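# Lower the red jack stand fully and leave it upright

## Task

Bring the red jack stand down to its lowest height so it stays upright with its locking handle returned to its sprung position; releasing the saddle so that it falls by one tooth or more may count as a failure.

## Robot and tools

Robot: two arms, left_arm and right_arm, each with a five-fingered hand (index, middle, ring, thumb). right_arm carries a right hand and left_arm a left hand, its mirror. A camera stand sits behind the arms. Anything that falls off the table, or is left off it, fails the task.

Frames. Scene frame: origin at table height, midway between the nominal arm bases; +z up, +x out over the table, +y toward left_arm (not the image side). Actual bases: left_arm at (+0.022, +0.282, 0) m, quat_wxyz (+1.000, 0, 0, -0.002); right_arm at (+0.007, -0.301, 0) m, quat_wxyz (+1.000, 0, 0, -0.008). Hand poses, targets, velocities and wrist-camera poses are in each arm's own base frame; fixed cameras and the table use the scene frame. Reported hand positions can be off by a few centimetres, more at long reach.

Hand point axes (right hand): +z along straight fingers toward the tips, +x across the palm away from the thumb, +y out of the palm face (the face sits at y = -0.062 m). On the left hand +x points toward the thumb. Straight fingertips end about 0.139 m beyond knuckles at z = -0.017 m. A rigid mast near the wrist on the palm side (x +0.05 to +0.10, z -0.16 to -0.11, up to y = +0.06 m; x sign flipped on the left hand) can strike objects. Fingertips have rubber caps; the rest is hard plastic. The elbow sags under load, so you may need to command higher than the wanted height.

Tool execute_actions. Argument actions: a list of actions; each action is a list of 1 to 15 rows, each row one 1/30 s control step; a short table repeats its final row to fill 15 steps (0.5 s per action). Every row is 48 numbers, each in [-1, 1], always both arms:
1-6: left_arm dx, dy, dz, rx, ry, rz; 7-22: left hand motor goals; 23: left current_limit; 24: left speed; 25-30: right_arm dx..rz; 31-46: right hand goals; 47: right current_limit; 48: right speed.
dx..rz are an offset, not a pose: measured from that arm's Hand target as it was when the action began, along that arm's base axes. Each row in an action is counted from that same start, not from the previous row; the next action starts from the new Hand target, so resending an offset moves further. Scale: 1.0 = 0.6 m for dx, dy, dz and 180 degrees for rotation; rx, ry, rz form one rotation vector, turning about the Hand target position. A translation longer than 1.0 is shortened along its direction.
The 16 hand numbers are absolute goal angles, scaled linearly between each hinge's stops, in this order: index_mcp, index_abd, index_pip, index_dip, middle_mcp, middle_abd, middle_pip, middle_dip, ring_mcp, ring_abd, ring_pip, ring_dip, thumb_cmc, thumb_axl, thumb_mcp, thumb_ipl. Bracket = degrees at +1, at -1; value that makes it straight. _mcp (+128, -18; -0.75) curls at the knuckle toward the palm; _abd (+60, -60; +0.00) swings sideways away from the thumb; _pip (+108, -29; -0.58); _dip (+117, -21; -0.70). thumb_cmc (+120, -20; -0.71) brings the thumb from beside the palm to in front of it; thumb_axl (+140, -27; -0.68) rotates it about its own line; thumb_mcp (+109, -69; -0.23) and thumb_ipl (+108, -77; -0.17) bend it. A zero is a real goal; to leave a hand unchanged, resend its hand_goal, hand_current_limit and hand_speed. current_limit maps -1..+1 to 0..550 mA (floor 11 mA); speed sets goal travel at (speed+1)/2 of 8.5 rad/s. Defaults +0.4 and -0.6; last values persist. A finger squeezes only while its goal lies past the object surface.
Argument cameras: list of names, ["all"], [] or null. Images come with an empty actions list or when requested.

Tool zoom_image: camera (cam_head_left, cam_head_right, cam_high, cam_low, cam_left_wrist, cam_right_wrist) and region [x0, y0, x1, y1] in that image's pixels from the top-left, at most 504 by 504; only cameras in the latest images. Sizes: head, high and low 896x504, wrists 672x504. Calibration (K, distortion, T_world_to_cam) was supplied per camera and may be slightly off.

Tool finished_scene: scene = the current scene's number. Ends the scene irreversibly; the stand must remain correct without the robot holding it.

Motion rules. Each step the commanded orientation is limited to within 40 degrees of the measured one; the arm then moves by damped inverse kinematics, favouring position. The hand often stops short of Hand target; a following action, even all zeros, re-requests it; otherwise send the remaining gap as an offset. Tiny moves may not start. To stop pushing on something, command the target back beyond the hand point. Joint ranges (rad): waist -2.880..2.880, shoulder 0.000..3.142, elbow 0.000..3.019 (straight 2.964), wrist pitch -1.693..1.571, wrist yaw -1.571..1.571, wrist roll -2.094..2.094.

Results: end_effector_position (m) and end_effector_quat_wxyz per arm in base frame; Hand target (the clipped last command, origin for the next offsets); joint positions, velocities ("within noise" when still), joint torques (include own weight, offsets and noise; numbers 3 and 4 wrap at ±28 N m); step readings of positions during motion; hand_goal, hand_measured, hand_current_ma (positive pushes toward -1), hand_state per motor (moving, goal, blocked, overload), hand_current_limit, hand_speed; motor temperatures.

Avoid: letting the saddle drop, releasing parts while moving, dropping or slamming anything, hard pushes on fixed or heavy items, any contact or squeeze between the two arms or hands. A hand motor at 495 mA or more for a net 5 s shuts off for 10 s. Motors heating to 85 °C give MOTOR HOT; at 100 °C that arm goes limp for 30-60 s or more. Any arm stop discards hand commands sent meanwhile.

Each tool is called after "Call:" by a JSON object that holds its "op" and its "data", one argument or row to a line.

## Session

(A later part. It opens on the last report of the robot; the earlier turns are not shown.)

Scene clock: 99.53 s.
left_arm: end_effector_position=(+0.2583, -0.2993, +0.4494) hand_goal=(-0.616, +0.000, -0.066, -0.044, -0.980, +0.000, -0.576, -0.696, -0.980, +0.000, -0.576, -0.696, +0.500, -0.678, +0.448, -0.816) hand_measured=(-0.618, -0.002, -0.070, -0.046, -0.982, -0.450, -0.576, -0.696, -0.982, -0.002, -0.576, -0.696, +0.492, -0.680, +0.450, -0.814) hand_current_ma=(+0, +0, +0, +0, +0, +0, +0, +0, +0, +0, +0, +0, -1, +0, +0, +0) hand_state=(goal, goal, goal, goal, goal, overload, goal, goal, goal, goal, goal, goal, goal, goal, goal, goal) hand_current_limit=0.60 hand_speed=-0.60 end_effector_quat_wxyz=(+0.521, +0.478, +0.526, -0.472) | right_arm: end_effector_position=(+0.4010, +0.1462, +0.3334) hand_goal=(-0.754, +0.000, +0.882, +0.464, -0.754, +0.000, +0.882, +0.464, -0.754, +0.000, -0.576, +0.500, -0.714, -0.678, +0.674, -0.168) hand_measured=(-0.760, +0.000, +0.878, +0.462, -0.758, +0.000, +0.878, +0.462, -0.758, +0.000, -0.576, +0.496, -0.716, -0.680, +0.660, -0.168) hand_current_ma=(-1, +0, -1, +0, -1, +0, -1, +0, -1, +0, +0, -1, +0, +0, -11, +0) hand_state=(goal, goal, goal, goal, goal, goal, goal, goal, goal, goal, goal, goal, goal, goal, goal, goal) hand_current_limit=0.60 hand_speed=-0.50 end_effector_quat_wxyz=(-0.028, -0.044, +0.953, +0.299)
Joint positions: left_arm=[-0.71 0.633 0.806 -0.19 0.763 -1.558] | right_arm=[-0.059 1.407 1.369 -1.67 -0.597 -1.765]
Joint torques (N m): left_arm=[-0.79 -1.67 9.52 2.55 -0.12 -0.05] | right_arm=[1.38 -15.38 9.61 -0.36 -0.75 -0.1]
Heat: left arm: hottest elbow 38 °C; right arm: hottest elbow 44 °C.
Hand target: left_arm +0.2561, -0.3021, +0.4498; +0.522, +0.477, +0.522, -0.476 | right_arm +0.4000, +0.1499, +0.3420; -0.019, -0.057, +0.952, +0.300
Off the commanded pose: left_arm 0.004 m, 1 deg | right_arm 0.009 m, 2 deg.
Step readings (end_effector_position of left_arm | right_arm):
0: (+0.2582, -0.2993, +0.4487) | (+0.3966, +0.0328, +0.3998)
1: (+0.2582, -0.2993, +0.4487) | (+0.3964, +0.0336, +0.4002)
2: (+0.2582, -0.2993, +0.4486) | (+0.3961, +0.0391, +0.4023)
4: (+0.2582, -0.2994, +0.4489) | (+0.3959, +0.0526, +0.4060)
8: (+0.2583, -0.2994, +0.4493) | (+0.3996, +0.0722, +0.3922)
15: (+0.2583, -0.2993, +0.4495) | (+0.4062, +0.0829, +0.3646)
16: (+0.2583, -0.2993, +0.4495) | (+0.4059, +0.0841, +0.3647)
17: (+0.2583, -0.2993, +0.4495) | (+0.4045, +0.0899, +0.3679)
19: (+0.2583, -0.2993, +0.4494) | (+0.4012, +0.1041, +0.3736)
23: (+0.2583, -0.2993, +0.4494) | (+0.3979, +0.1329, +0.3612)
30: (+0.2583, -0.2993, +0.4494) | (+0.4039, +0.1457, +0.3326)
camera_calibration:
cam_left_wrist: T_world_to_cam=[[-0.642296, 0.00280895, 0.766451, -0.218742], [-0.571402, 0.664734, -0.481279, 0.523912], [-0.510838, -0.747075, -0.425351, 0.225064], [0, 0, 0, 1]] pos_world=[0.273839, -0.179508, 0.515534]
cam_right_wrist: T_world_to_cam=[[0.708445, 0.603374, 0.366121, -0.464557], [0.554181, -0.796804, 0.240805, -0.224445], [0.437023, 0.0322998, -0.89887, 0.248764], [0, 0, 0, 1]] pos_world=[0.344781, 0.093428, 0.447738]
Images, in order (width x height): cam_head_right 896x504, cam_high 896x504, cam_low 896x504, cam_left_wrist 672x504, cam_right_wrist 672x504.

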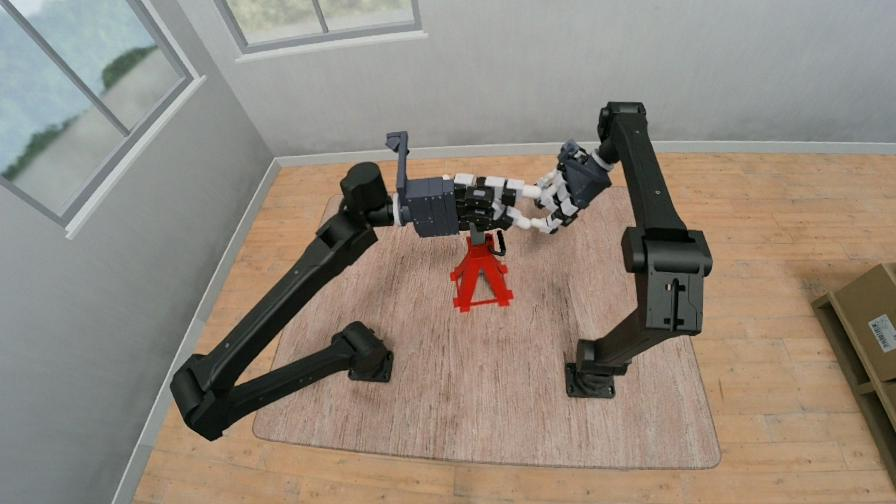

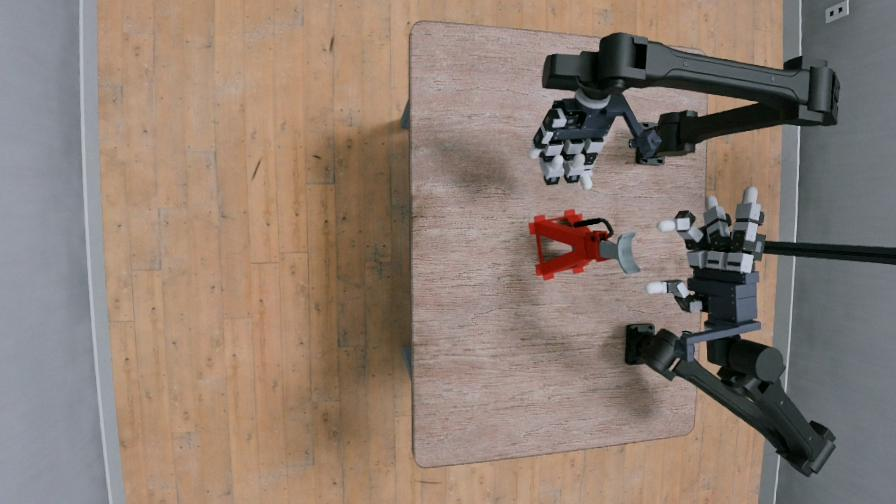

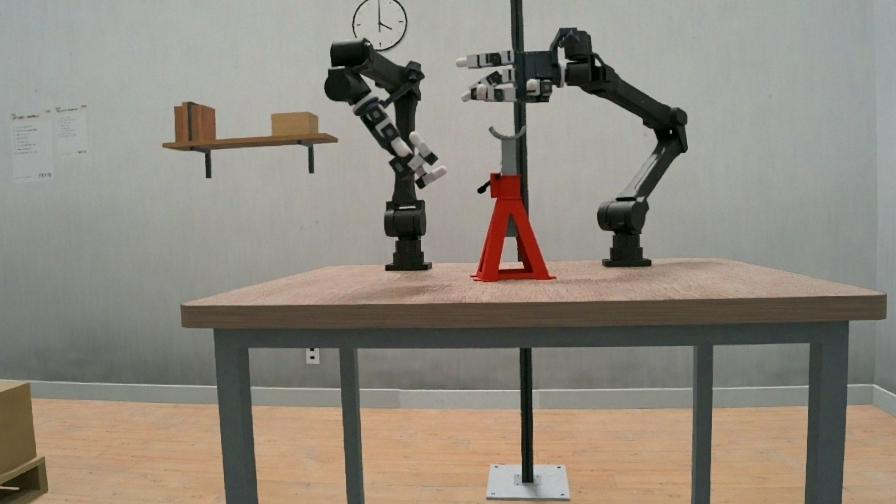

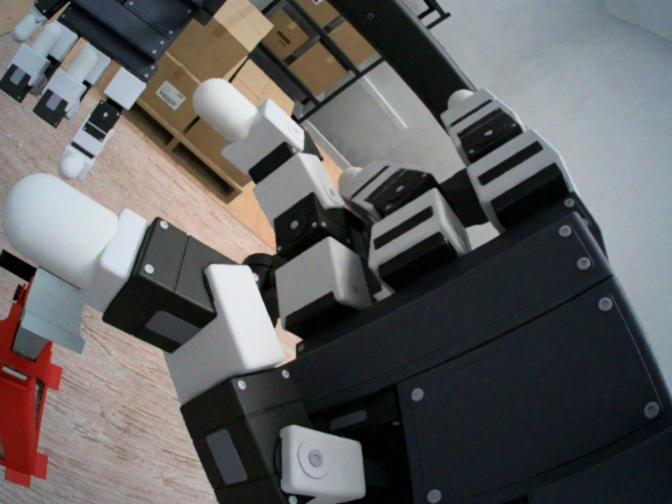

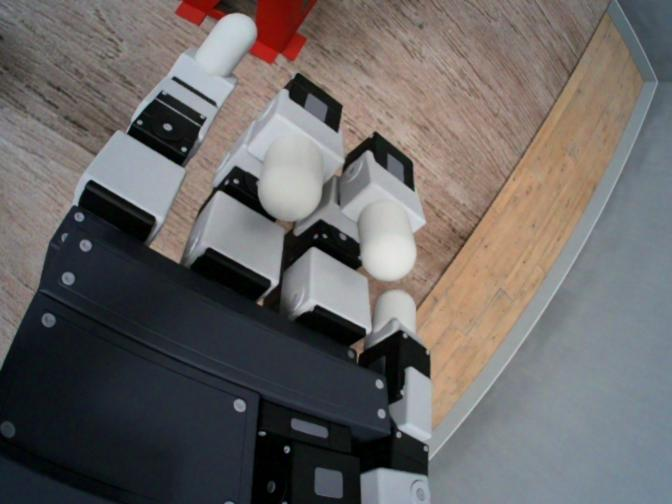

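Call:
{"op": "execute_actions", "data": {
  "actions": [
    [[-0.033,-0.002,-0.02,0,0,0,-0.616,0,-0.066,-0.043,-0.98,0,-0.576,-0.696,-0.98,0,-0.576,-0.696,0.5,-0.678,0.449,-0.816,0.6,-0.6,0,0,0,0,0,0,-0.754,0,0.882,0.464,-0.754,0,0.882,0.464,-0.754,0,-0.576,0.5,-0.714,-0.678,0.674,-0.168,0.6,-0.5]],
    [[0,0,-0.08,0,0,0,-0.616,0,-0.066,-0.043,-0.98,0,-0.576,-0.696,-0.98,0,-0.576,-0.696,0.5,-0.678,0.449,-0.816,0.6,-0.6,0,0,0,0,0,0,-0.754,0,0.882,0.464,-0.754,0,0.882,0.464,-0.754,0,-0.576,0.5,-0.714,-0.678,0.674,-0.168,0.6,-0.5]]
  ],
  "cameras": ["cam_head_right","cam_high","cam_left_wrist","cam_low"]
}}

Call:
{"op": "zoom_image", "data": {
  "camera": "cam_low",
  "region": [430, 70, 570, 200]
}}

Call:
{"op": "zoom_image", "data": {
  "camera": "cam_high",
  "region": [560, 190, 700, 310]
}}

Scene clock: 107.30 s.
left_arm: end_effector_position=(+0.2394, -0.3015, +0.3829) hand_goal=(-0.616, +0.000, -0.066, -0.044, -0.980, +0.000, -0.576, -0.696, -0.980, +0.000, -0.576, -0.696, +0.500, -0.678, +0.448, -0.816) hand_measured=(-0.618, -0.002, -0.068, -0.046, -0.980, -0.450, -0.576, -0.696, -0.982, -0.002, -0.576, -0.696, +0.492, -0.680, +0.450, -0.814) hand_current_ma=(+0, +0, +0, +0, +0, +0, +0, +0, +0, +0, +0, +0, -1, +0, +0, +0) hand_state=(goal, goal, goal, goal, goal, overload, goal, goal, goal, goal, goal, goal, goal, goal, goal, goal) hand_current_limit=0.60 hand_speed=-0.60 end_effector_quat_wxyz=(+0.517, +0.478, +0.531, -0.471) | right_arm: end_effector_position=(+0.4008, +0.1462, +0.3334) hand_goal=(-0.754, +0.000, +0.882, +0.464, -0.754, +0.000, +0.882, +0.464, -0.754, +0.000, -0.576, +0.500, -0.714, -0.678, +0.674, -0.168) hand_measured=(-0.760, +0.000, +0.878, +0.462, -0.758, +0.000, +0.878, +0.462, -0.758, +0.000, -0.576, +0.496, -0.716, -0.680, +0.660, -0.168) hand_current_ma=(-1, +0, -1, +0, -1, +0, -1, +0, -1, +0, +0, -1, +0, +0, -11, +0) hand_state=(goal, goal, goal, goal, goal, goal, goal, goal, goal, goal, goal, goal, goal, goal, goal, goal) hand_current_limit=0.60 hand_speed=-0.50 end_effector_quat_wxyz=(-0.027, -0.045, +0.953, +0.299)
Joint positions: left_arm=[-0.782 0.569 0.622 -0.081 0.69 -1.558] | right_arm=[-0.059 1.407 1.369 -1.67 -0.597 -1.767]
Joint torques (N m): left_arm=[-0.79 -1.55 10.26 2.84 -0.08 -0.05] | right_arm=[1.9 -15.33 9.63 -0.44 -0.77 -0.08]
Heat: left arm: hottest elbow 38 °C; right arm: hottest elbow 43 °C.
Hand target: left_arm +0.2362, -0.3034, +0.3900; +0.522, +0.478, +0.522, -0.476 | right_arm +0.4000, +0.1499, +0.3420; -0.019, -0.057, +0.952, +0.300
Off the commanded pose: left_arm 0.008 m, 1 deg | right_arm 0.009 m, 2 deg.
Step readings (end_effector_position of left_arm | right_arm):
0: (+0.2583, -0.2993, +0.4494) | (+0.4009, +0.1462, +0.3334)
1: (+0.2586, -0.2993, +0.4492) | (+0.4009, +0.1462, +0.3334)
2: (+0.2586, -0.2991, +0.4487) | (+0.4009, +0.1462, +0.3334)
4: (+0.2559, -0.2991, +0.4445) | (+0.4009, +0.1462, +0.3334)
8: (+0.2433, -0.3023, +0.4352) | (+0.4008, +0.1462, +0.3334)
15: (+0.2398, -0.3021, +0.4358) | (+0.4008, +0.1462, +0.3334)
16: (+0.2399, -0.3020, +0.4354) | (+0.4008, +0.1462, +0.3334)
17: (+0.2400, -0.3021, +0.4343) | (+0.4008, +0.1462, +0.3334)
19: (+0.2394, -0.3015, +0.4254) | (+0.4008, +0.1462, +0.3334)
23: (+0.2387, -0.3010, +0.3916) | (+0.4008, +0.1462, +0.3334)
30: (+0.2393, -0.3014, +0.3816) | (+0.4008, +0.1462, +0.3334)
camera_calibration:
cam_left_wrist: T_world_to_cam=[[-0.635896, -0.00439375, 0.771762, -0.185675], [-0.575607, 0.668834, -0.470466, 0.48066], [-0.514113, -0.743399, -0.427838, 0.188408], [0, 0, 0, 1]] pos_world=[0.255464, -0.182235, 0.450039]
Images, in order (width x height): cam_head_right 896x504, cam_high 896x504, cam_low 896x504, cam_left_wrist 672x504.

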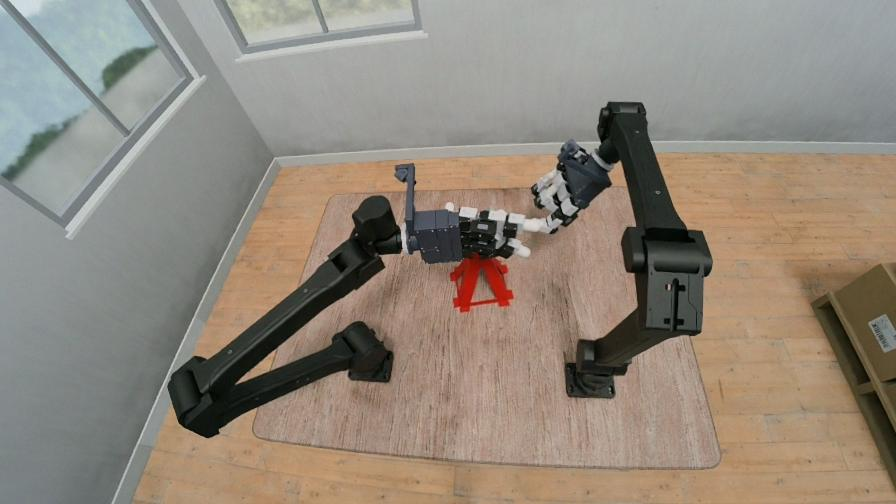

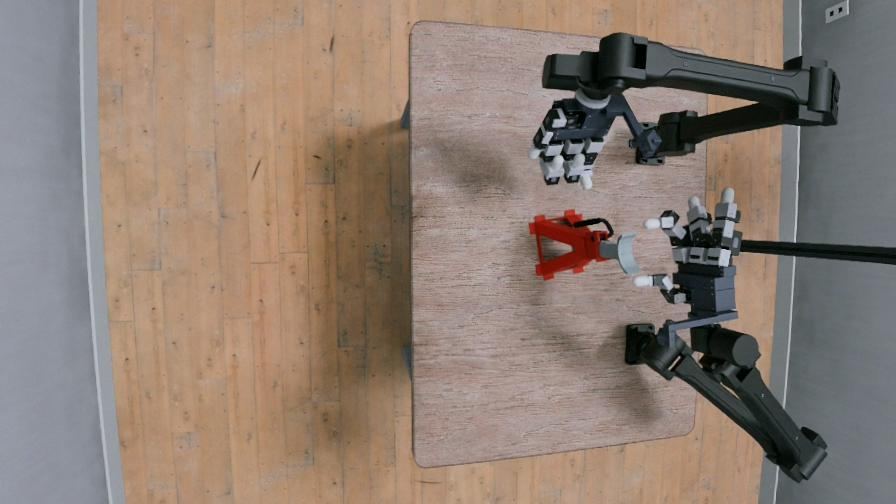

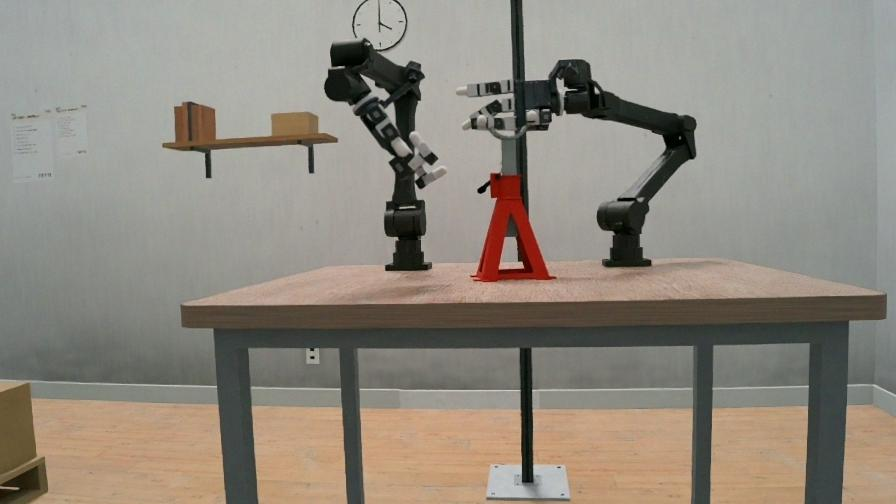

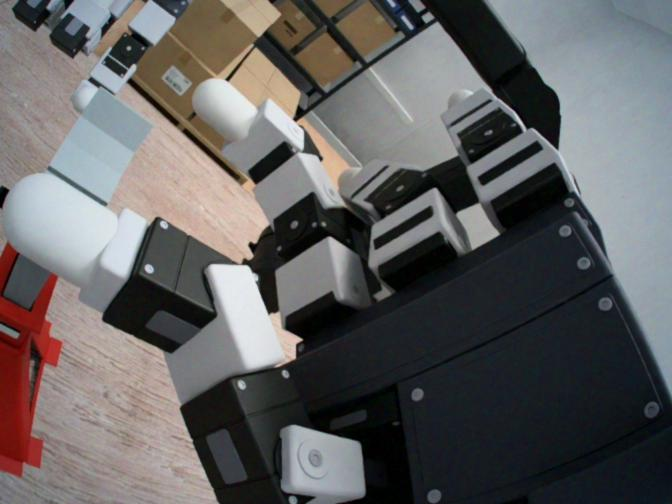

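Scaled by 3.600 from the camera's 896x504 image, which has a finer 1280x720 frame.

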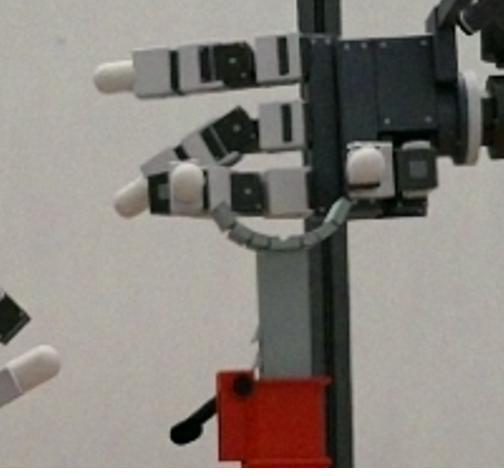

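Scaled by 3.600 from the camera's 896x504 image, which has a finer 1280x720 frame.

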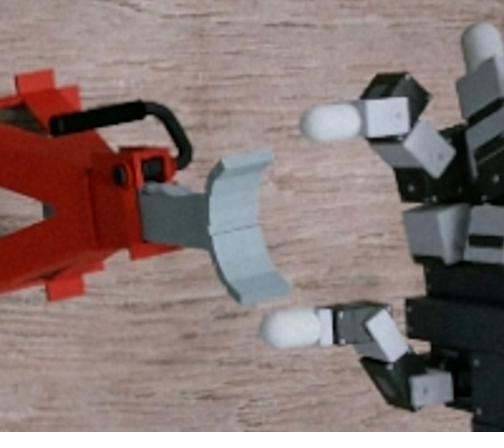

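Call:
{"op": "execute_actions", "data": {
  "actions": [
    [[0.0283,0.0067,-0.015,-0.036,0,0,-0.616,0,-0.066,-0.043,-0.98,0,-0.576,-0.696,-0.98,0,-0.576,-0.696,0.5,-0.678,0.449,-0.816,0.6,-0.6,0,0,0,0,0,0,-0.754,0,0.882,0.464,-0.754,0,0.882,0.464,-0.754,0,-0.576,0.5,-0.714,-0.678,0.674,-0.168,0.6,-0.5]],
    [[0,0,-0.038,0,0,0,-0.616,0,-0.066,-0.043,-0.98,0,-0.576,-0.696,-0.98,0,-0.576,-0.696,0.5,-0.678,0.449,-0.816,0.6,-0.6,0,0,0,0,0,0,-0.754,0,0.882,0.464,-0.754,0,0.882,0.464,-0.754,0,-0.576,0.5,-0.714,-0.678,0.674,-0.168,0.6,-0.5]]
  ],
  "cameras": ["cam_high","cam_left_wrist","cam_low"]
}}

Call:
{"op": "zoom_image", "data": {
  "camera": "cam_low",
  "region": [450, 90, 570, 200]
}}

Call:
{"op": "zoom_image", "data": {
  "camera": "cam_high",
  "region": [580, 200, 680, 300]
}}

Scene clock: 121.43 s.
left_arm: end_effector_position=(+0.2503, -0.3001, +0.3592) hand_goal=(-0.616, +0.000, -0.066, -0.044, -0.980, +0.000, -0.576, -0.696, -0.980, +0.000, -0.576, -0.696, +0.500, -0.678, +0.448, -0.816) hand_measured=(-0.618, -0.002, -0.068, -0.046, -0.980, -0.452, -0.576, -0.696, -0.980, -0.002, -0.576, -0.696, +0.494, -0.680, +0.442, -0.818) hand_current_ma=(+0, +0, +0, +0, +0, +0, +0, +0, +0, +0, +0, +0, -1, +0, -1, +0) hand_state=(goal, goal, goal, goal, goal, overload, goal, goal, goal, goal, goal, goal, goal, goal, goal, goal) hand_current_limit=0.60 hand_speed=-0.60 end_effector_quat_wxyz=(+0.547, +0.451, +0.495, -0.504) | right_arm: end_effector_position=(+0.4008, +0.1462, +0.3334) hand_goal=(-0.754, +0.000, +0.882, +0.464, -0.754, +0.000, +0.882, +0.464, -0.754, +0.000, -0.576, +0.500, -0.714, -0.678, +0.674, -0.168) hand_measured=(-0.760, +0.000, +0.878, +0.462, -0.758, +0.000, +0.878, +0.462, -0.758, +0.000, -0.576, +0.496, -0.716, -0.680, +0.660, -0.168) hand_current_ma=(-1, +0, -1, +0, -1, +0, -1, +0, -1, +0, +0, -1, +0, +0, -11, +0) hand_state=(goal, goal, goal, goal, goal, goal, goal, goal, goal, goal, goal, goal, goal, goal, goal, goal) hand_current_limit=0.60 hand_speed=-0.50 end_effector_quat_wxyz=(-0.027, -0.045, +0.953, +0.299)
Joint positions: left_arm=[-0.722 0.603 0.478 0.27 0.756 -1.676] | right_arm=[-0.059 1.407 1.369 -1.67 -0.597 -1.767]
Joint torques (N m): left_arm=[0.62 -0.67 9.66 2.54 -0.02 -0.05] | right_arm=[1.61 -16.32 9.55 -0.24 -0.75 -0.11]
Heat: left arm: hottest elbow 37 °C; right arm: hottest elbow 42 °C.
Hand target: left_arm +0.2531, -0.2993, +0.3581; +0.548, +0.447, +0.494, -0.505 | right_arm +0.4000, +0.1499, +0.3420; -0.019, -0.057, +0.952, +0.300
Off the commanded pose: left_arm 0.003 m, 0 deg | right_arm 0.009 m, 2 deg.
Step readings (end_effector_position of left_arm | right_arm):
0: (+0.2394, -0.3015, +0.3829) | (+0.4008, +0.1462, +0.3334)
1: (+0.2393, -0.3016, +0.3834) | (+0.4008, +0.1462, +0.3334)
2: (+0.2384, -0.3026, +0.3849) | (+0.4008, +0.1462, +0.3334)
4: (+0.2380, -0.3034, +0.3888) | (+0.4008, +0.1462, +0.3334)
8: (+0.2453, -0.2991, +0.3862) | (+0.4008, +0.1462, +0.3334)
15: (+0.2504, -0.3001, +0.3806) | (+0.4008, +0.1462, +0.3334)
16: (+0.2504, -0.3002, +0.3807) | (+0.4008, +0.1462, +0.3334)
17: (+0.2503, -0.3001, +0.3812) | (+0.4008, +0.1462, +0.3334)
19: (+0.2499, -0.2999, +0.3787) | (+0.4008, +0.1462, +0.3334)
23: (+0.2496, -0.2995, +0.3641) | (+0.4008, +0.1462, +0.3334)
30: (+0.2504, -0.3001, +0.3589) | (+0.4008, +0.1462, +0.3334)
camera_calibration:
cam_left_wrist: T_world_to_cam=[[-0.64387, 0.0992508, 0.758671, -0.122655], [-0.562755, 0.610374, -0.55745, 0.485317], [-0.518401, -0.78587, -0.337148, 0.140611], [0, 0, 0, 1]] pos_world=[0.267033, -0.173549, 0.411001]
Images, in order (width x height): cam_high 896x504, cam_low 896x504, cam_left_wrist 672x504.

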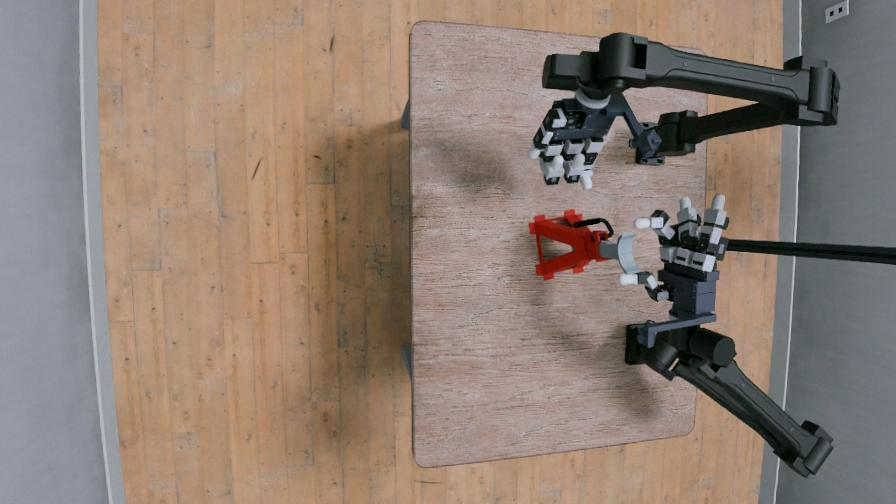

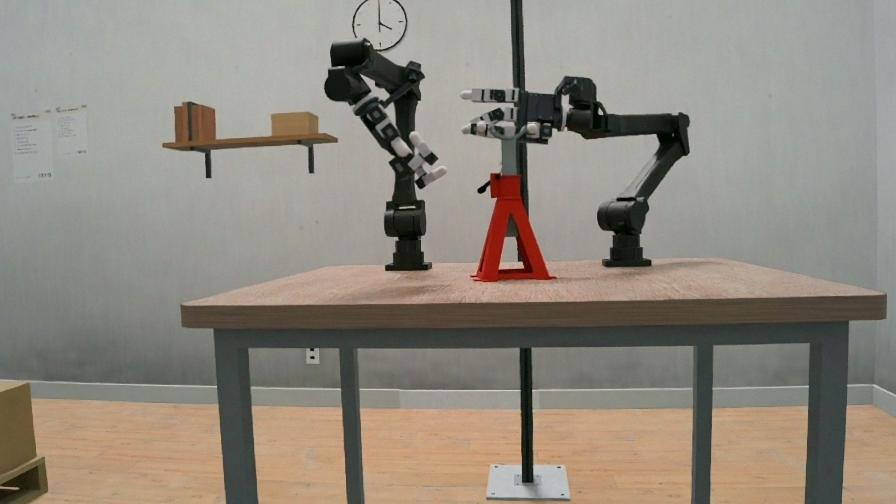

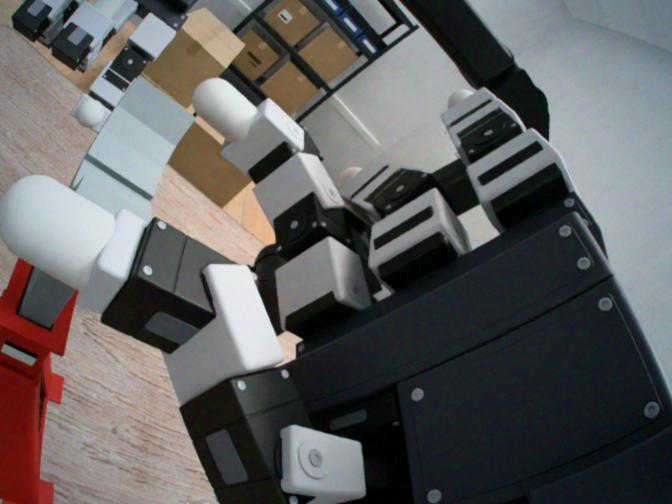

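Scaled by 4.200 from the camera's 896x504 image, which has a finer 1280x720 frame.

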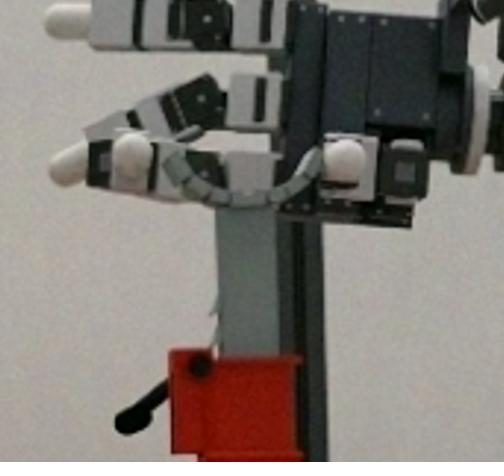

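Scaled by 5.040 from the camera's 896x504 image, which has a finer 1280x720 frame.

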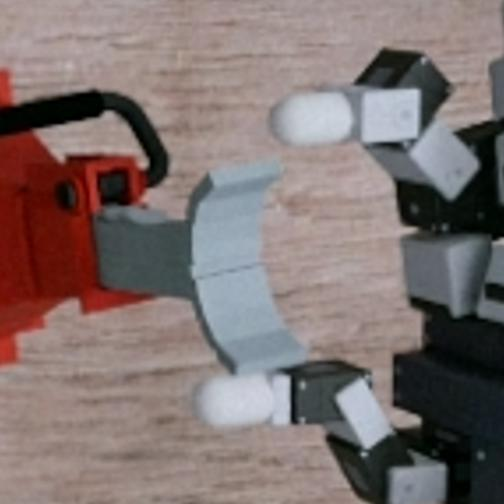

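Call:
{"op": "execute_actions", "data": {
  "actions": [
    [[0.0083,0.0067,0,0,0,0,-0.411,0,-0.285,-0.043,-0.98,0,-0.576,-0.696,-0.98,0,-0.576,-0.696,0.5,-0.678,0.449,-0.816,0.6,-0.6,0,0,0,0,0,0,-0.754,0,0.882,0.464,-0.754,0,0.882,0.464,-0.754,0,-0.576,0.5,-0.714,-0.678,0.674,-0.168,0.6,-0.5]],
    [[0,0,-0.0167,0,0,0,-0.411,0,-0.285,-0.043,-0.98,0,-0.576,-0.696,-0.98,0,-0.576,-0.696,0.5,-0.678,0.449,-0.816,0.6,-0.6,0,0,0,0,0,0,-0.754,0,0.882,0.464,-0.754,0,0.882,0.464,-0.754,0,-0.576,0.5,-0.714,-0.678,0.674,-0.168,0.6,-0.5]]
  ],
  "cameras": ["cam_high","cam_low"]
}}

Call:
{"op": "zoom_image", "data": {
  "camera": "cam_low",
  "region": [450, 90, 570, 200]
}}

Call:
{"op": "zoom_image", "data": {
  "camera": "cam_high",
  "region": [580, 200, 680, 300]
}}

Scene clock: 126.83 s.
left_arm: end_effector_position=(+0.2546, -0.2965, +0.3560) hand_goal=(-0.412, +0.000, -0.286, -0.044, -0.980, +0.000, -0.576, -0.696, -0.980, +0.000, -0.576, -0.696, +0.500, -0.678, +0.448, -0.816) hand_measured=(-0.416, +0.002, -0.290, -0.046, -0.980, -0.482, -0.576, -0.696, -0.980, -0.002, -0.576, -0.696, +0.494, -0.680, +0.444, -0.818) hand_current_ma=(+0, +0, +0, +0, +0, +0, +0, +0, +0, +0, +0, +0, -1, +0, +0, +0) hand_state=(goal, goal, goal, goal, goal, overload, goal, goal, goal, goal, goal, goal, goal, goal, goal, goal) hand_current_limit=0.60 hand_speed=-0.60 end_effector_quat_wxyz=(+0.551, +0.452, +0.488, -0.504) | right_arm: end_effector_position=(+0.4008, +0.1462, +0.3334) hand_goal=(-0.754, +0.000, +0.882, +0.464, -0.754, +0.000, +0.882, +0.464, -0.754, +0.000, -0.576, +0.500, -0.714, -0.678, +0.674, -0.168) hand_measured=(-0.760, +0.000, +0.878, +0.462, -0.758, +0.000, +0.878, +0.462, -0.758, +0.000, -0.576, +0.496, -0.716, -0.680, +0.660, -0.168) hand_current_ma=(-1, +0, -1, +0, -1, +0, -1, +0, -1, +0, +0, -1, +0, +0, -11, +0) hand_state=(goal, goal, goal, goal, goal, goal, goal, goal, goal, goal, goal, goal, goal, goal, goal, goal) hand_current_limit=0.60 hand_speed=-0.50 end_effector_quat_wxyz=(-0.027, -0.045, +0.953, +0.299)
Joint positions: left_arm=[-0.692 0.613 0.46 0.318 0.788 -1.682] | right_arm=[-0.059 1.407 1.369 -1.67 -0.597 -1.767]
Joint torques (N m): left_arm=[0.85 -0.56 9.16 2.18 -0.09 -0.05] | right_arm=[0.85 -15.27 9.43 -0.38 -0.72 -0.11]
Heat: left arm: hottest elbow 38 °C; right arm: hottest elbow 42 °C.
Hand target: left_arm +0.2582, -0.2952, +0.3482; +0.548, +0.447, +0.494, -0.505 | right_arm +0.4000, +0.1499, +0.3420; -0.019, -0.057, +0.952, +0.300
Off the commanded pose: left_arm 0.009 m, 1 deg | right_arm 0.009 m, 2 deg.
Step readings (end_effector_position of left_arm | right_arm):
0: (+0.2504, -0.3000, +0.3592) | (+0.4008, +0.1462, +0.3334)
1: (+0.2502, -0.3001, +0.3593) | (+0.4008, +0.1462, +0.3334)
2: (+0.2501, -0.3001, +0.3592) | (+0.4008, +0.1462, +0.3334)
4: (+0.2512, -0.2988, +0.3593) | (+0.4008, +0.1462, +0.3334)
8: (+0.2540, -0.2969, +0.3595) | (+0.4008, +0.1462, +0.3334)
15: (+0.2548, -0.2964, +0.3594) | (+0.4008, +0.1462, +0.3334)
16: (+0.2548, -0.2964, +0.3596) | (+0.4008, +0.1462, +0.3334)
17: (+0.2548, -0.2965, +0.3596) | (+0.4008, +0.1462, +0.3334)
19: (+0.2547, -0.2964, +0.3586) | (+0.4008, +0.1462, +0.3334)
23: (+0.2546, -0.2963, +0.3575) | (+0.4008, +0.1462, +0.3334)
30: (+0.2546, -0.2965, +0.3561) | (+0.4008, +0.1462, +0.3334)
Images, in order (width x height): cam_high 896x504, cam_low 896x504.

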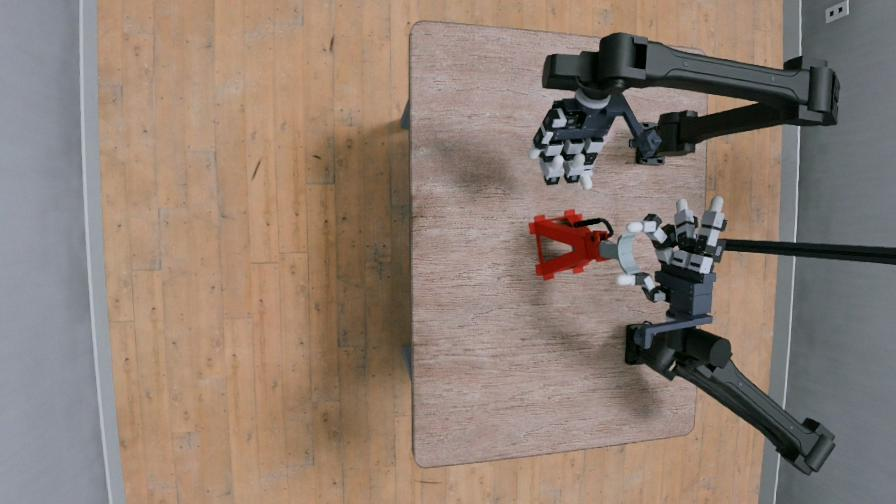

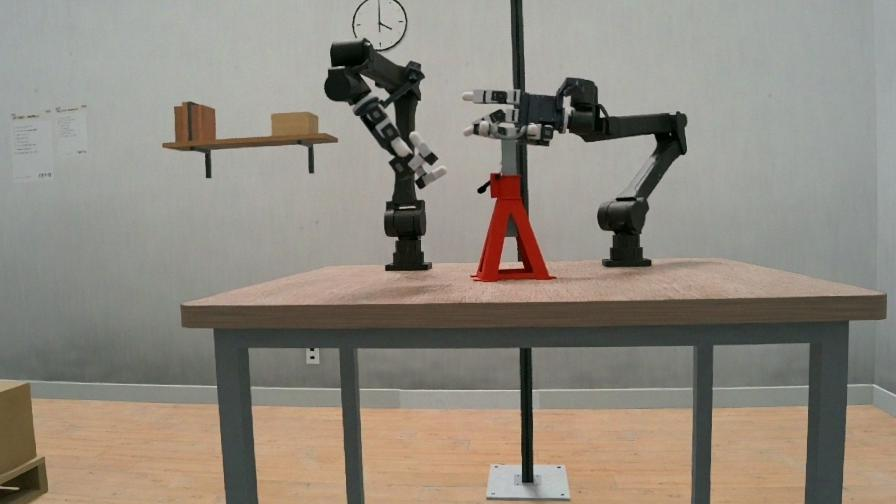

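Scaled by 4.200 from the camera's 896x504 image, which has a finer 1280x720 frame.

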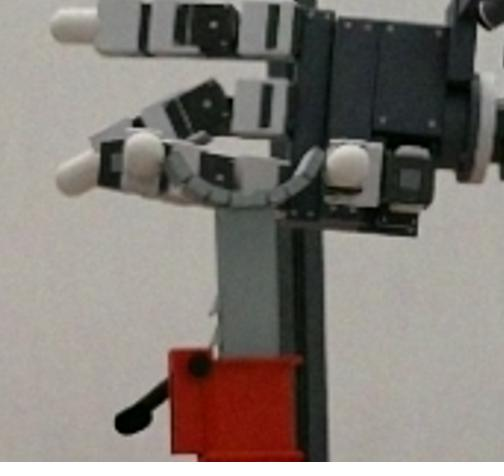

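Scaled by 5.040 from the camera's 896x504 image, which has a finer 1280x720 frame.

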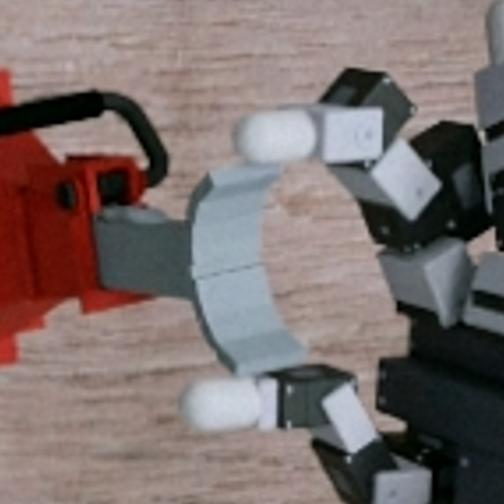

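Call:
{"op": "execute_actions", "data": {
  "actions": [
    [[0.0,0,-0.011,0,0,0,-0.411,0,-0.285,-0.043,-0.98,0,-0.576,-0.696,-0.98,0,-0.576,-0.696,0.5,-0.678,0.449,-0.816,0.6,-0.6,0,0,0,0,0,0,-0.754,0,0.882,0.464,-0.754,0,0.882,0.464,-0.754,0,-0.576,0.5,-0.714,-0.678,0.674,-0.168,0.6,-0.5]]
  ],
  "cameras": ["cam_low"]
}}

Call:
{"op": "zoom_image", "data": {
  "camera": "cam_low",
  "region": [450, 90, 570, 200]
}}

Scene clock: 128.60 s.
left_arm: end_effector_position=(+0.2547, -0.2970, +0.3430) hand_goal=(-0.412, +0.000, -0.286, -0.044, -0.980, +0.000, -0.576, -0.696, -0.980, +0.000, -0.576, -0.696, +0.500, -0.678, +0.448, -0.816) hand_measured=(-0.414, -0.002, -0.290, -0.046, -0.984, -0.484, -0.576, -0.696, -0.980, -0.002, -0.576, -0.696, +0.494, -0.680, +0.444, -0.818) hand_current_ma=(+0, +0, +0, +0, +0, +0, +0, +0, +0, +0, +0, +0, -1, +0, +0, +0) hand_state=(goal, goal, goal, goal, goal, overload, goal, goal, goal, goal, goal, goal, goal, goal, goal, goal) hand_current_limit=0.60 hand_speed=-0.60 end_effector_quat_wxyz=(+0.546, +0.452, +0.493, -0.505) | right_arm: end_effector_position=(+0.4008, +0.1462, +0.3334) hand_goal=(-0.754, +0.000, +0.882, +0.464, -0.754, +0.000, +0.882, +0.464, -0.754, +0.000, -0.576, +0.500, -0.714, -0.678, +0.674, -0.168) hand_measured=(-0.760, +0.000, +0.878, +0.462, -0.758, +0.000, +0.878, +0.462, -0.758, +0.000, -0.576, +0.496, -0.716, -0.680, +0.660, -0.168) hand_current_ma=(-1, +0, -1, +0, -1, +0, -1, +0, -1, +0, +0, -1, +0, +0, -11, +0) hand_state=(goal, goal, goal, goal, goal, goal, goal, goal, goal, goal, goal, goal, goal, goal, goal, goal) hand_current_limit=0.60 hand_speed=-0.50 end_effector_quat_wxyz=(-0.027, -0.045, +0.953, +0.299)
Joint positions: left_arm=[-0.692 0.622 0.438 0.335 0.79 -1.682] | right_arm=[-0.059 1.407 1.369 -1.67 -0.597 -1.767]
Joint torques (N m): left_arm=[0.91 -0.85 9.61 2.43 -0.12 -0.04] | right_arm=[1.38 -15.38 9.68 -0.4 -0.75 -0.13]
Heat: left arm: hottest elbow 38 °C; right arm: hottest elbow 42 °C.
Hand target: left_arm +0.2582, -0.2953, +0.3417; +0.548, +0.447, +0.494, -0.505 | right_arm +0.4000, +0.1499, +0.3420; -0.019, -0.057, +0.952, +0.300
Off the commanded pose: left_arm 0.004 m, 1 deg | right_arm 0.009 m, 2 deg.
Step readings (end_effector_position of left_arm | right_arm):
0: (+0.2546, -0.2965, +0.3560) | (+0.4008, +0.1462, +0.3334)
1: (+0.2547, -0.2965, +0.3559) | (+0.4008, +0.1462, +0.3334)
2: (+0.2546, -0.2965, +0.3558) | (+0.4008, +0.1462, +0.3334)
4: (+0.2545, -0.2964, +0.3550) | (+0.4008, +0.1462, +0.3334)
8: (+0.2544, -0.2967, +0.3505) | (+0.4008, +0.1462, +0.3334)
15: (+0.2547, -0.2970, +0.3430) | (+0.4008, +0.1462, +0.3334)
Images, in order (width x height): cam_low 896x504.

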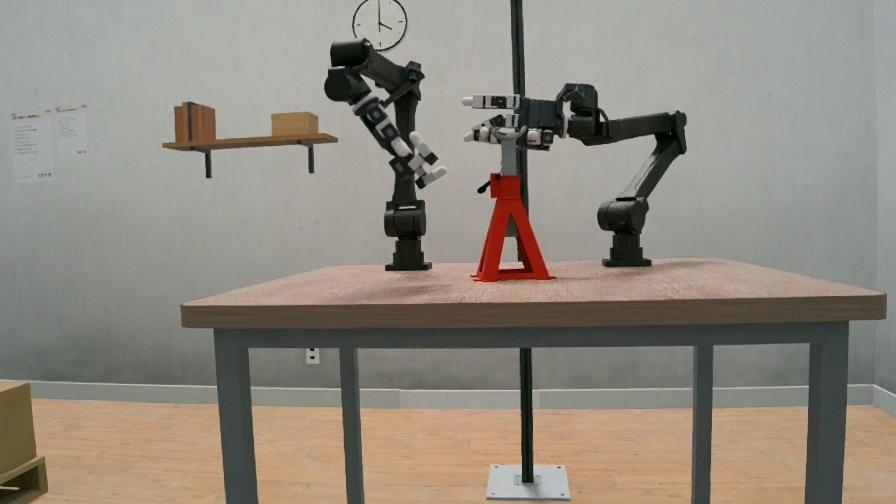

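Scaled by 4.200 from the camera's 896x504 image, which has a finer 1280x720 frame.

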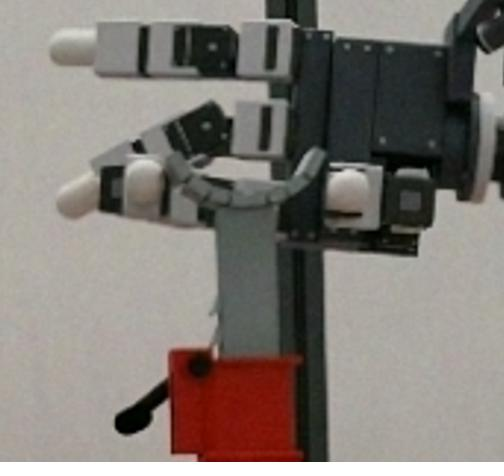

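Call:
{"op": "execute_actions", "data": {
  "actions": [
    [[0.0,0,0,0,0,0,-0.39,0,-0.2,-0.1,-0.98,0,-0.576,-0.696,-0.98,0,-0.576,-0.696,0.5,-0.678,0.55,-0.83,0.7,-0.8,0,0,0,0,0,0,-0.754,0,0.882,0.464,-0.754,0,0.882,0.464,-0.754,0,-0.576,0.5,-0.714,-0.678,0.674,-0.168,0.6,-0.5]],
    [[0.0,0,0,0,0,0,-0.36,0,-0.12,-0.17,-0.98,0,-0.576,-0.696,-0.98,0,-0.576,-0.696,0.5,-0.678,0.65,-0.82,0.7,-0.8,0,0,0,0,0,0,-0.754,0,0.882,0.464,-0.754,0,0.882,0.464,-0.754,0,-0.576,0.5,-0.714,-0.678,0.674,-0.168,0.6,-0.5]]
  ],
  "cameras": ["cam_low"]
}}

Call:
{"op": "zoom_image", "data": {
  "camera": "cam_low",
  "region": [450, 90, 570, 200]
}}

Scene clock: 131.93 s.
left_arm: end_effector_position=(+0.2547, -0.2972, +0.3388) hand_goal=(-0.360, +0.000, -0.120, -0.170, -0.980, +0.000, -0.576, -0.696, -0.980, +0.000, -0.576, -0.696, +0.500, -0.678, +0.650, -0.820) hand_measured=(-0.404, -0.004, -0.160, -0.174, -0.984, -0.502, -0.576, -0.696, -0.980, -0.002, -0.576, -0.696, +0.488, -0.682, +0.606, -0.834) hand_current_ma=(-38, +0, -28, +0, +0, +0, +0, +0, +0, +0, +0, +0, -3, -1, -53, -6) hand_state=(blocked, goal, blocked, goal, goal, overload, goal, goal, goal, goal, goal, goal, goal, goal, blocked, goal) hand_current_limit=0.70 hand_speed=-0.80 end_effector_quat_wxyz=(+0.542, +0.450, +0.497, -0.507) | right_arm: end_effector_position=(+0.4008, +0.1462, +0.3334) hand_goal=(-0.754, +0.000, +0.882, +0.464, -0.754, +0.000, +0.882, +0.464, -0.754, +0.000, -0.576, +0.500, -0.714, -0.678, +0.674, -0.168) hand_measured=(-0.760, +0.000, +0.878, +0.462, -0.758, +0.000, +0.878, +0.462, -0.758, +0.000, -0.576, +0.496, -0.716, -0.680, +0.660, -0.168) hand_current_ma=(-1, +0, -1, +0, -1, +0, -1, +0, -1, +0, +0, -1, +0, +0, -11, +0) hand_state=(goal, goal, goal, goal, goal, goal, goal, goal, goal, goal, goal, goal, goal, goal, goal, goal) hand_current_limit=0.60 hand_speed=-0.50 end_effector_quat_wxyz=(-0.027, -0.045, +0.953, +0.299)
Joint positions: left_arm=[-0.692 0.625 0.434 0.335 0.791 -1.689] | right_arm=[-0.059 1.407 1.369 -1.67 -0.597 -1.767]
Joint torques (N m): left_arm=[0.85 -1.14 9.88 2.44 -0.16 0.02] | right_arm=[1.49 -15.91 9.59 -0.39 -0.67 -0.11]
Heat: left arm: hottest elbow 38 °C; right arm: hottest elbow 42 °C.
Hand target: left_arm +0.2582, -0.2953, +0.3416; +0.549, +0.447, +0.494, -0.505 | right_arm +0.4000, +0.1499, +0.3420; -0.019, -0.057, +0.952, +0.300
Off the commanded pose: left_arm 0.005 m, 1 deg | right_arm 0.009 m, 2 deg.
Step readings (end_effector_position of left_arm | right_arm):
0: (+0.2547, -0.2970, +0.3430) | (+0.4008, +0.1462, +0.3334)
1: (+0.2547, -0.2970, +0.3430) | (+0.4008, +0.1462, +0.3334)
2: (+0.2547, -0.2970, +0.3430) | (+0.4008, +0.1462, +0.3334)
4: (+0.2546, -0.2971, +0.3429) | (+0.4008, +0.1462, +0.3334)
8: (+0.2546, -0.2971, +0.3428) | (+0.4008, +0.1462, +0.3334)
15: (+0.2546, -0.2971, +0.3428) | (+0.4008, +0.1462, +0.3334)
16: (+0.2546, -0.2971, +0.3428) | (+0.4008, +0.1462, +0.3334)
17: (+0.2546, -0.2971, +0.3427) | (+0.4008, +0.1462, +0.3334)
19: (+0.2546, -0.2972, +0.3421) | (+0.4008, +0.1462, +0.3334)
23: (+0.2545, -0.2973, +0.3396) | (+0.4008, +0.1462, +0.3334)
30: (+0.2547, -0.2972, +0.3388) | (+0.4008, +0.1462, +0.3334)
Images, in order (width x height): cam_low 896x504.

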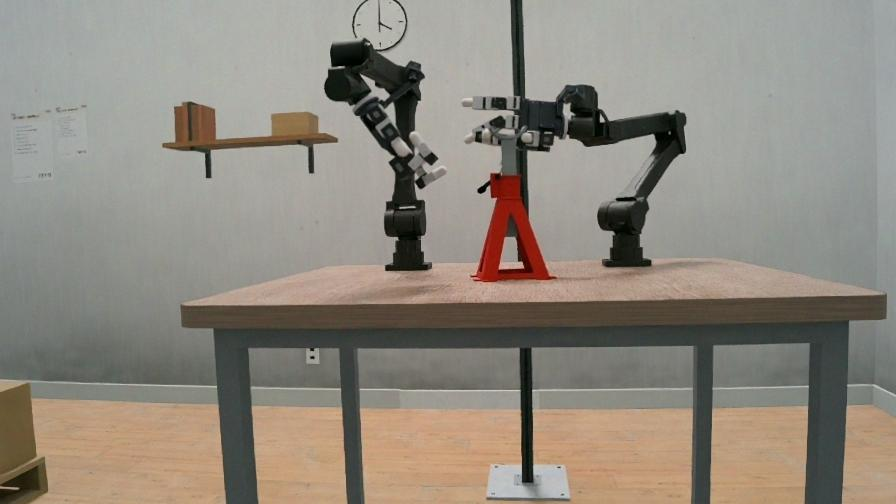

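Scaled by 4.200 from the camera's 896x504 image, which has a finer 1280x720 frame.

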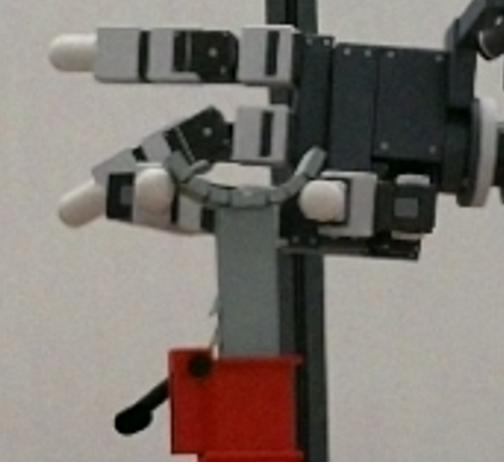

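Call:
{"op": "execute_actions", "data": {
  "actions": [
    [[0.0,0,0,0,0,0,-0.28,0,-0.09,-0.17,-0.98,0,-0.576,-0.696,-0.98,0,-0.576,-0.696,0.5,-0.678,0.72,-0.82,0.7,-0.8,0,0,0,0,0,0,-0.754,0,0.882,0.464,-0.754,0,0.882,0.464,-0.754,0,-0.576,0.5,-0.714,-0.678,0.674,-0.168,0.6,-0.5]],
    [[0.0,0,0,0,0,0,-0.2,0,-0.06,-0.17,-0.98,0,-0.576,-0.696,-0.98,0,-0.576,-0.696,0.5,-0.678,0.78,-0.82,0.7,-0.8,0,0,0,0,0,0,-0.754,0,0.882,0.464,-0.754,0,0.882,0.464,-0.754,0,-0.576,0.5,-0.714,-0.678,0.674,-0.168,0.6,-0.5]]
  ],
  "cameras": ["cam_low","cam_left_wrist","cam_right_wrist"]
}}

Call:
{"op": "zoom_image", "data": {
  "camera": "cam_low",
  "region": [450, 90, 570, 200]
}}

Scene clock: 134.97 s.
left_arm: end_effector_position=(+0.2550, -0.2975, +0.3363) hand_goal=(-0.200, +0.000, -0.060, -0.170, -0.980, +0.000, -0.576, -0.696, -0.980, +0.000, -0.576, -0.696, +0.500, -0.678, +0.780, -0.820) hand_measured=(-0.374, -0.006, -0.148, -0.180, -0.984, -0.568, -0.576, -0.696, -0.980, -0.002, -0.576, -0.696, +0.476, -0.688, +0.674, -0.846) hand_current_ma=(-467, -1, -126, -2, +0, +0, +0, +0, +0, +0, +0, +0, -11, -3, -293, -22) hand_state=(blocked, goal, blocked, goal, goal, overload, goal, goal, goal, goal, goal, goal, blocked, goal, blocked, blocked) hand_current_limit=0.70 hand_speed=-0.80 end_effector_quat_wxyz=(+0.540, +0.449, +0.499, -0.508) | right_arm: end_effector_position=(+0.4008, +0.1462, +0.3334) hand_goal=(-0.754, +0.000, +0.882, +0.464, -0.754, +0.000, +0.882, +0.464, -0.754, +0.000, -0.576, +0.500, -0.714, -0.678, +0.674, -0.168) hand_measured=(-0.760, +0.000, +0.878, +0.462, -0.758, +0.000, +0.878, +0.462, -0.758, +0.000, -0.576, +0.496, -0.716, -0.680, +0.660, -0.168) hand_current_ma=(-1, +0, -1, +0, -1, +0, -1, +0, -1, +0, +0, -1, +0, +0, -11, +0) hand_state=(goal, goal, goal, goal, goal, goal, goal, goal, goal, goal, goal, goal, goal, goal, goal, goal) hand_current_limit=0.60 hand_speed=-0.50 end_effector_quat_wxyz=(-0.027, -0.045, +0.953, +0.299)
Joint positions: left_arm=[-0.692 0.627 0.432 0.335 0.791 -1.693] | right_arm=[-0.059 1.407 1.369 -1.67 -0.597 -1.767]
Joint torques (N m): left_arm=[0.85 -1.44 9.99 2.43 -0.16 0.06] | right_arm=[1.14 -14.92 9.44 -0.32 -0.7 -0.13]
Heat: left arm: hottest elbow 38 °C; right arm: hottest elbow 41 °C.
Hand target: left_arm +0.2581, -0.2953, +0.3415; +0.548, +0.447, +0.494, -0.505 | right_arm +0.4000, +0.1499, +0.3420; -0.019, -0.057, +0.952, +0.300
Off the commanded pose: left_arm 0.006 m, 1 deg | right_arm 0.009 m, 2 deg.
Step readings (end_effector_position of left_arm | right_arm):
0: (+0.2547, -0.2972, +0.3388) | (+0.4008, +0.1462, +0.3334)
1: (+0.2547, -0.2972, +0.3388) | (+0.4008, +0.1462, +0.3334)
2: (+0.2547, -0.2972, +0.3387) | (+0.4008, +0.1462, +0.3334)
4: (+0.2548, -0.2973, +0.3381) | (+0.4008, +0.1462, +0.3334)
8: (+0.2550, -0.2975, +0.3363) | (+0.4008, +0.1462, +0.3334)
15: (+0.2550, -0.2975, +0.3363) | (+0.4008, +0.1462, +0.3334)
16: (+0.2550, -0.2975, +0.3363) | (+0.4008, +0.1462, +0.3334)
17: (+0.2550, -0.2975, +0.3363) | (+0.4008, +0.1462, +0.3334)
19: (+0.2550, -0.2975, +0.3363) | (+0.4008, +0.1462, +0.3334)
23: (+0.2550, -0.2975, +0.3363) | (+0.4008, +0.1462, +0.3334)
30: (+0.2550, -0.2975, +0.3363) | (+0.4008, +0.1462, +0.3334)
camera_calibration:
cam_left_wrist: T_world_to_cam=[[-0.63016, 0.0987584, 0.770159, -0.11], [-0.568607, 0.616756, -0.544333, 0.472507], [-0.528758, -0.780935, -0.3325, 0.139826], [0, 0, 0, 1]] pos_world=[0.273287, -0.171363, 0.388411]
cam_right_wrist: T_world_to_cam=[[0.706816, 0.604657, 0.367153, -0.464268], [0.55539, -0.795789, 0.241375, -0.225103], [0.438126, 0.0333054, -0.898297, 0.248075], [0, 0, 0, 1]] pos_world=[0.344484, 0.0933264, 0.447637]
Images, in order (width x height): cam_low 896x504, cam_left_wrist 672x504, cam_right_wrist 672x504.

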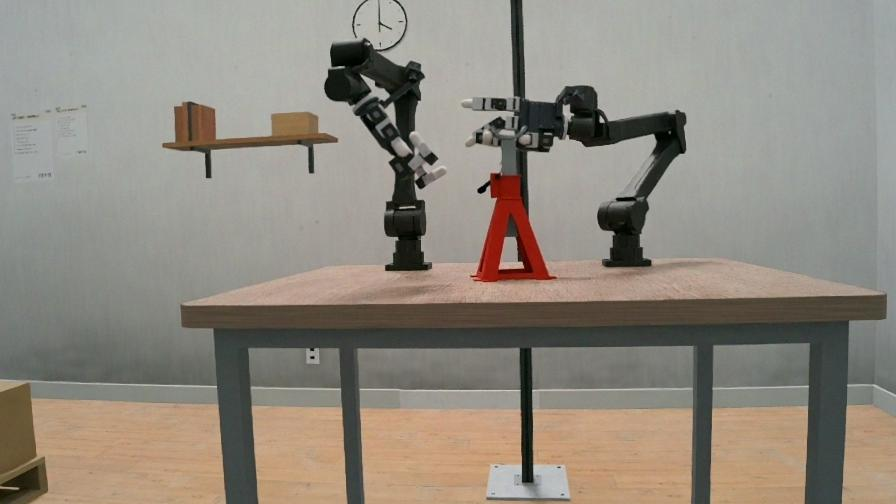

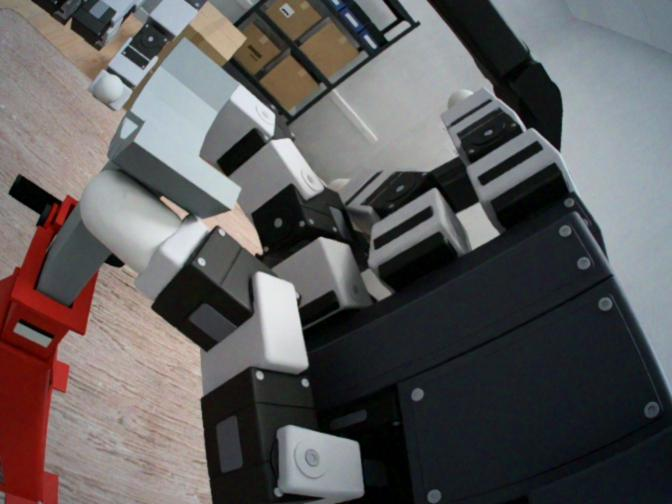

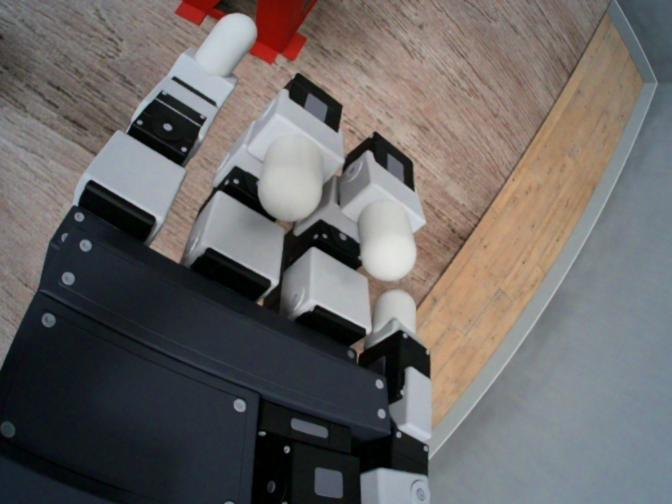

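Scaled by 4.200 from the camera's 896x504 image, which has a finer 1280x720 frame.

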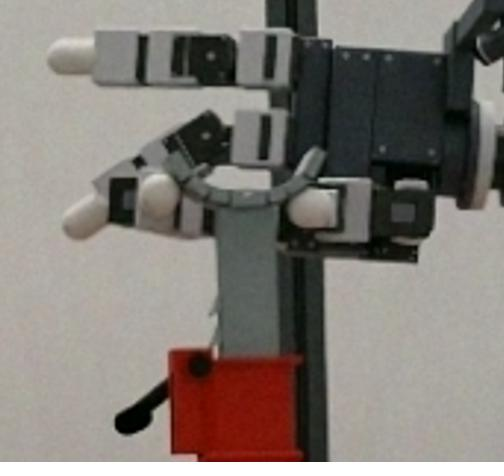

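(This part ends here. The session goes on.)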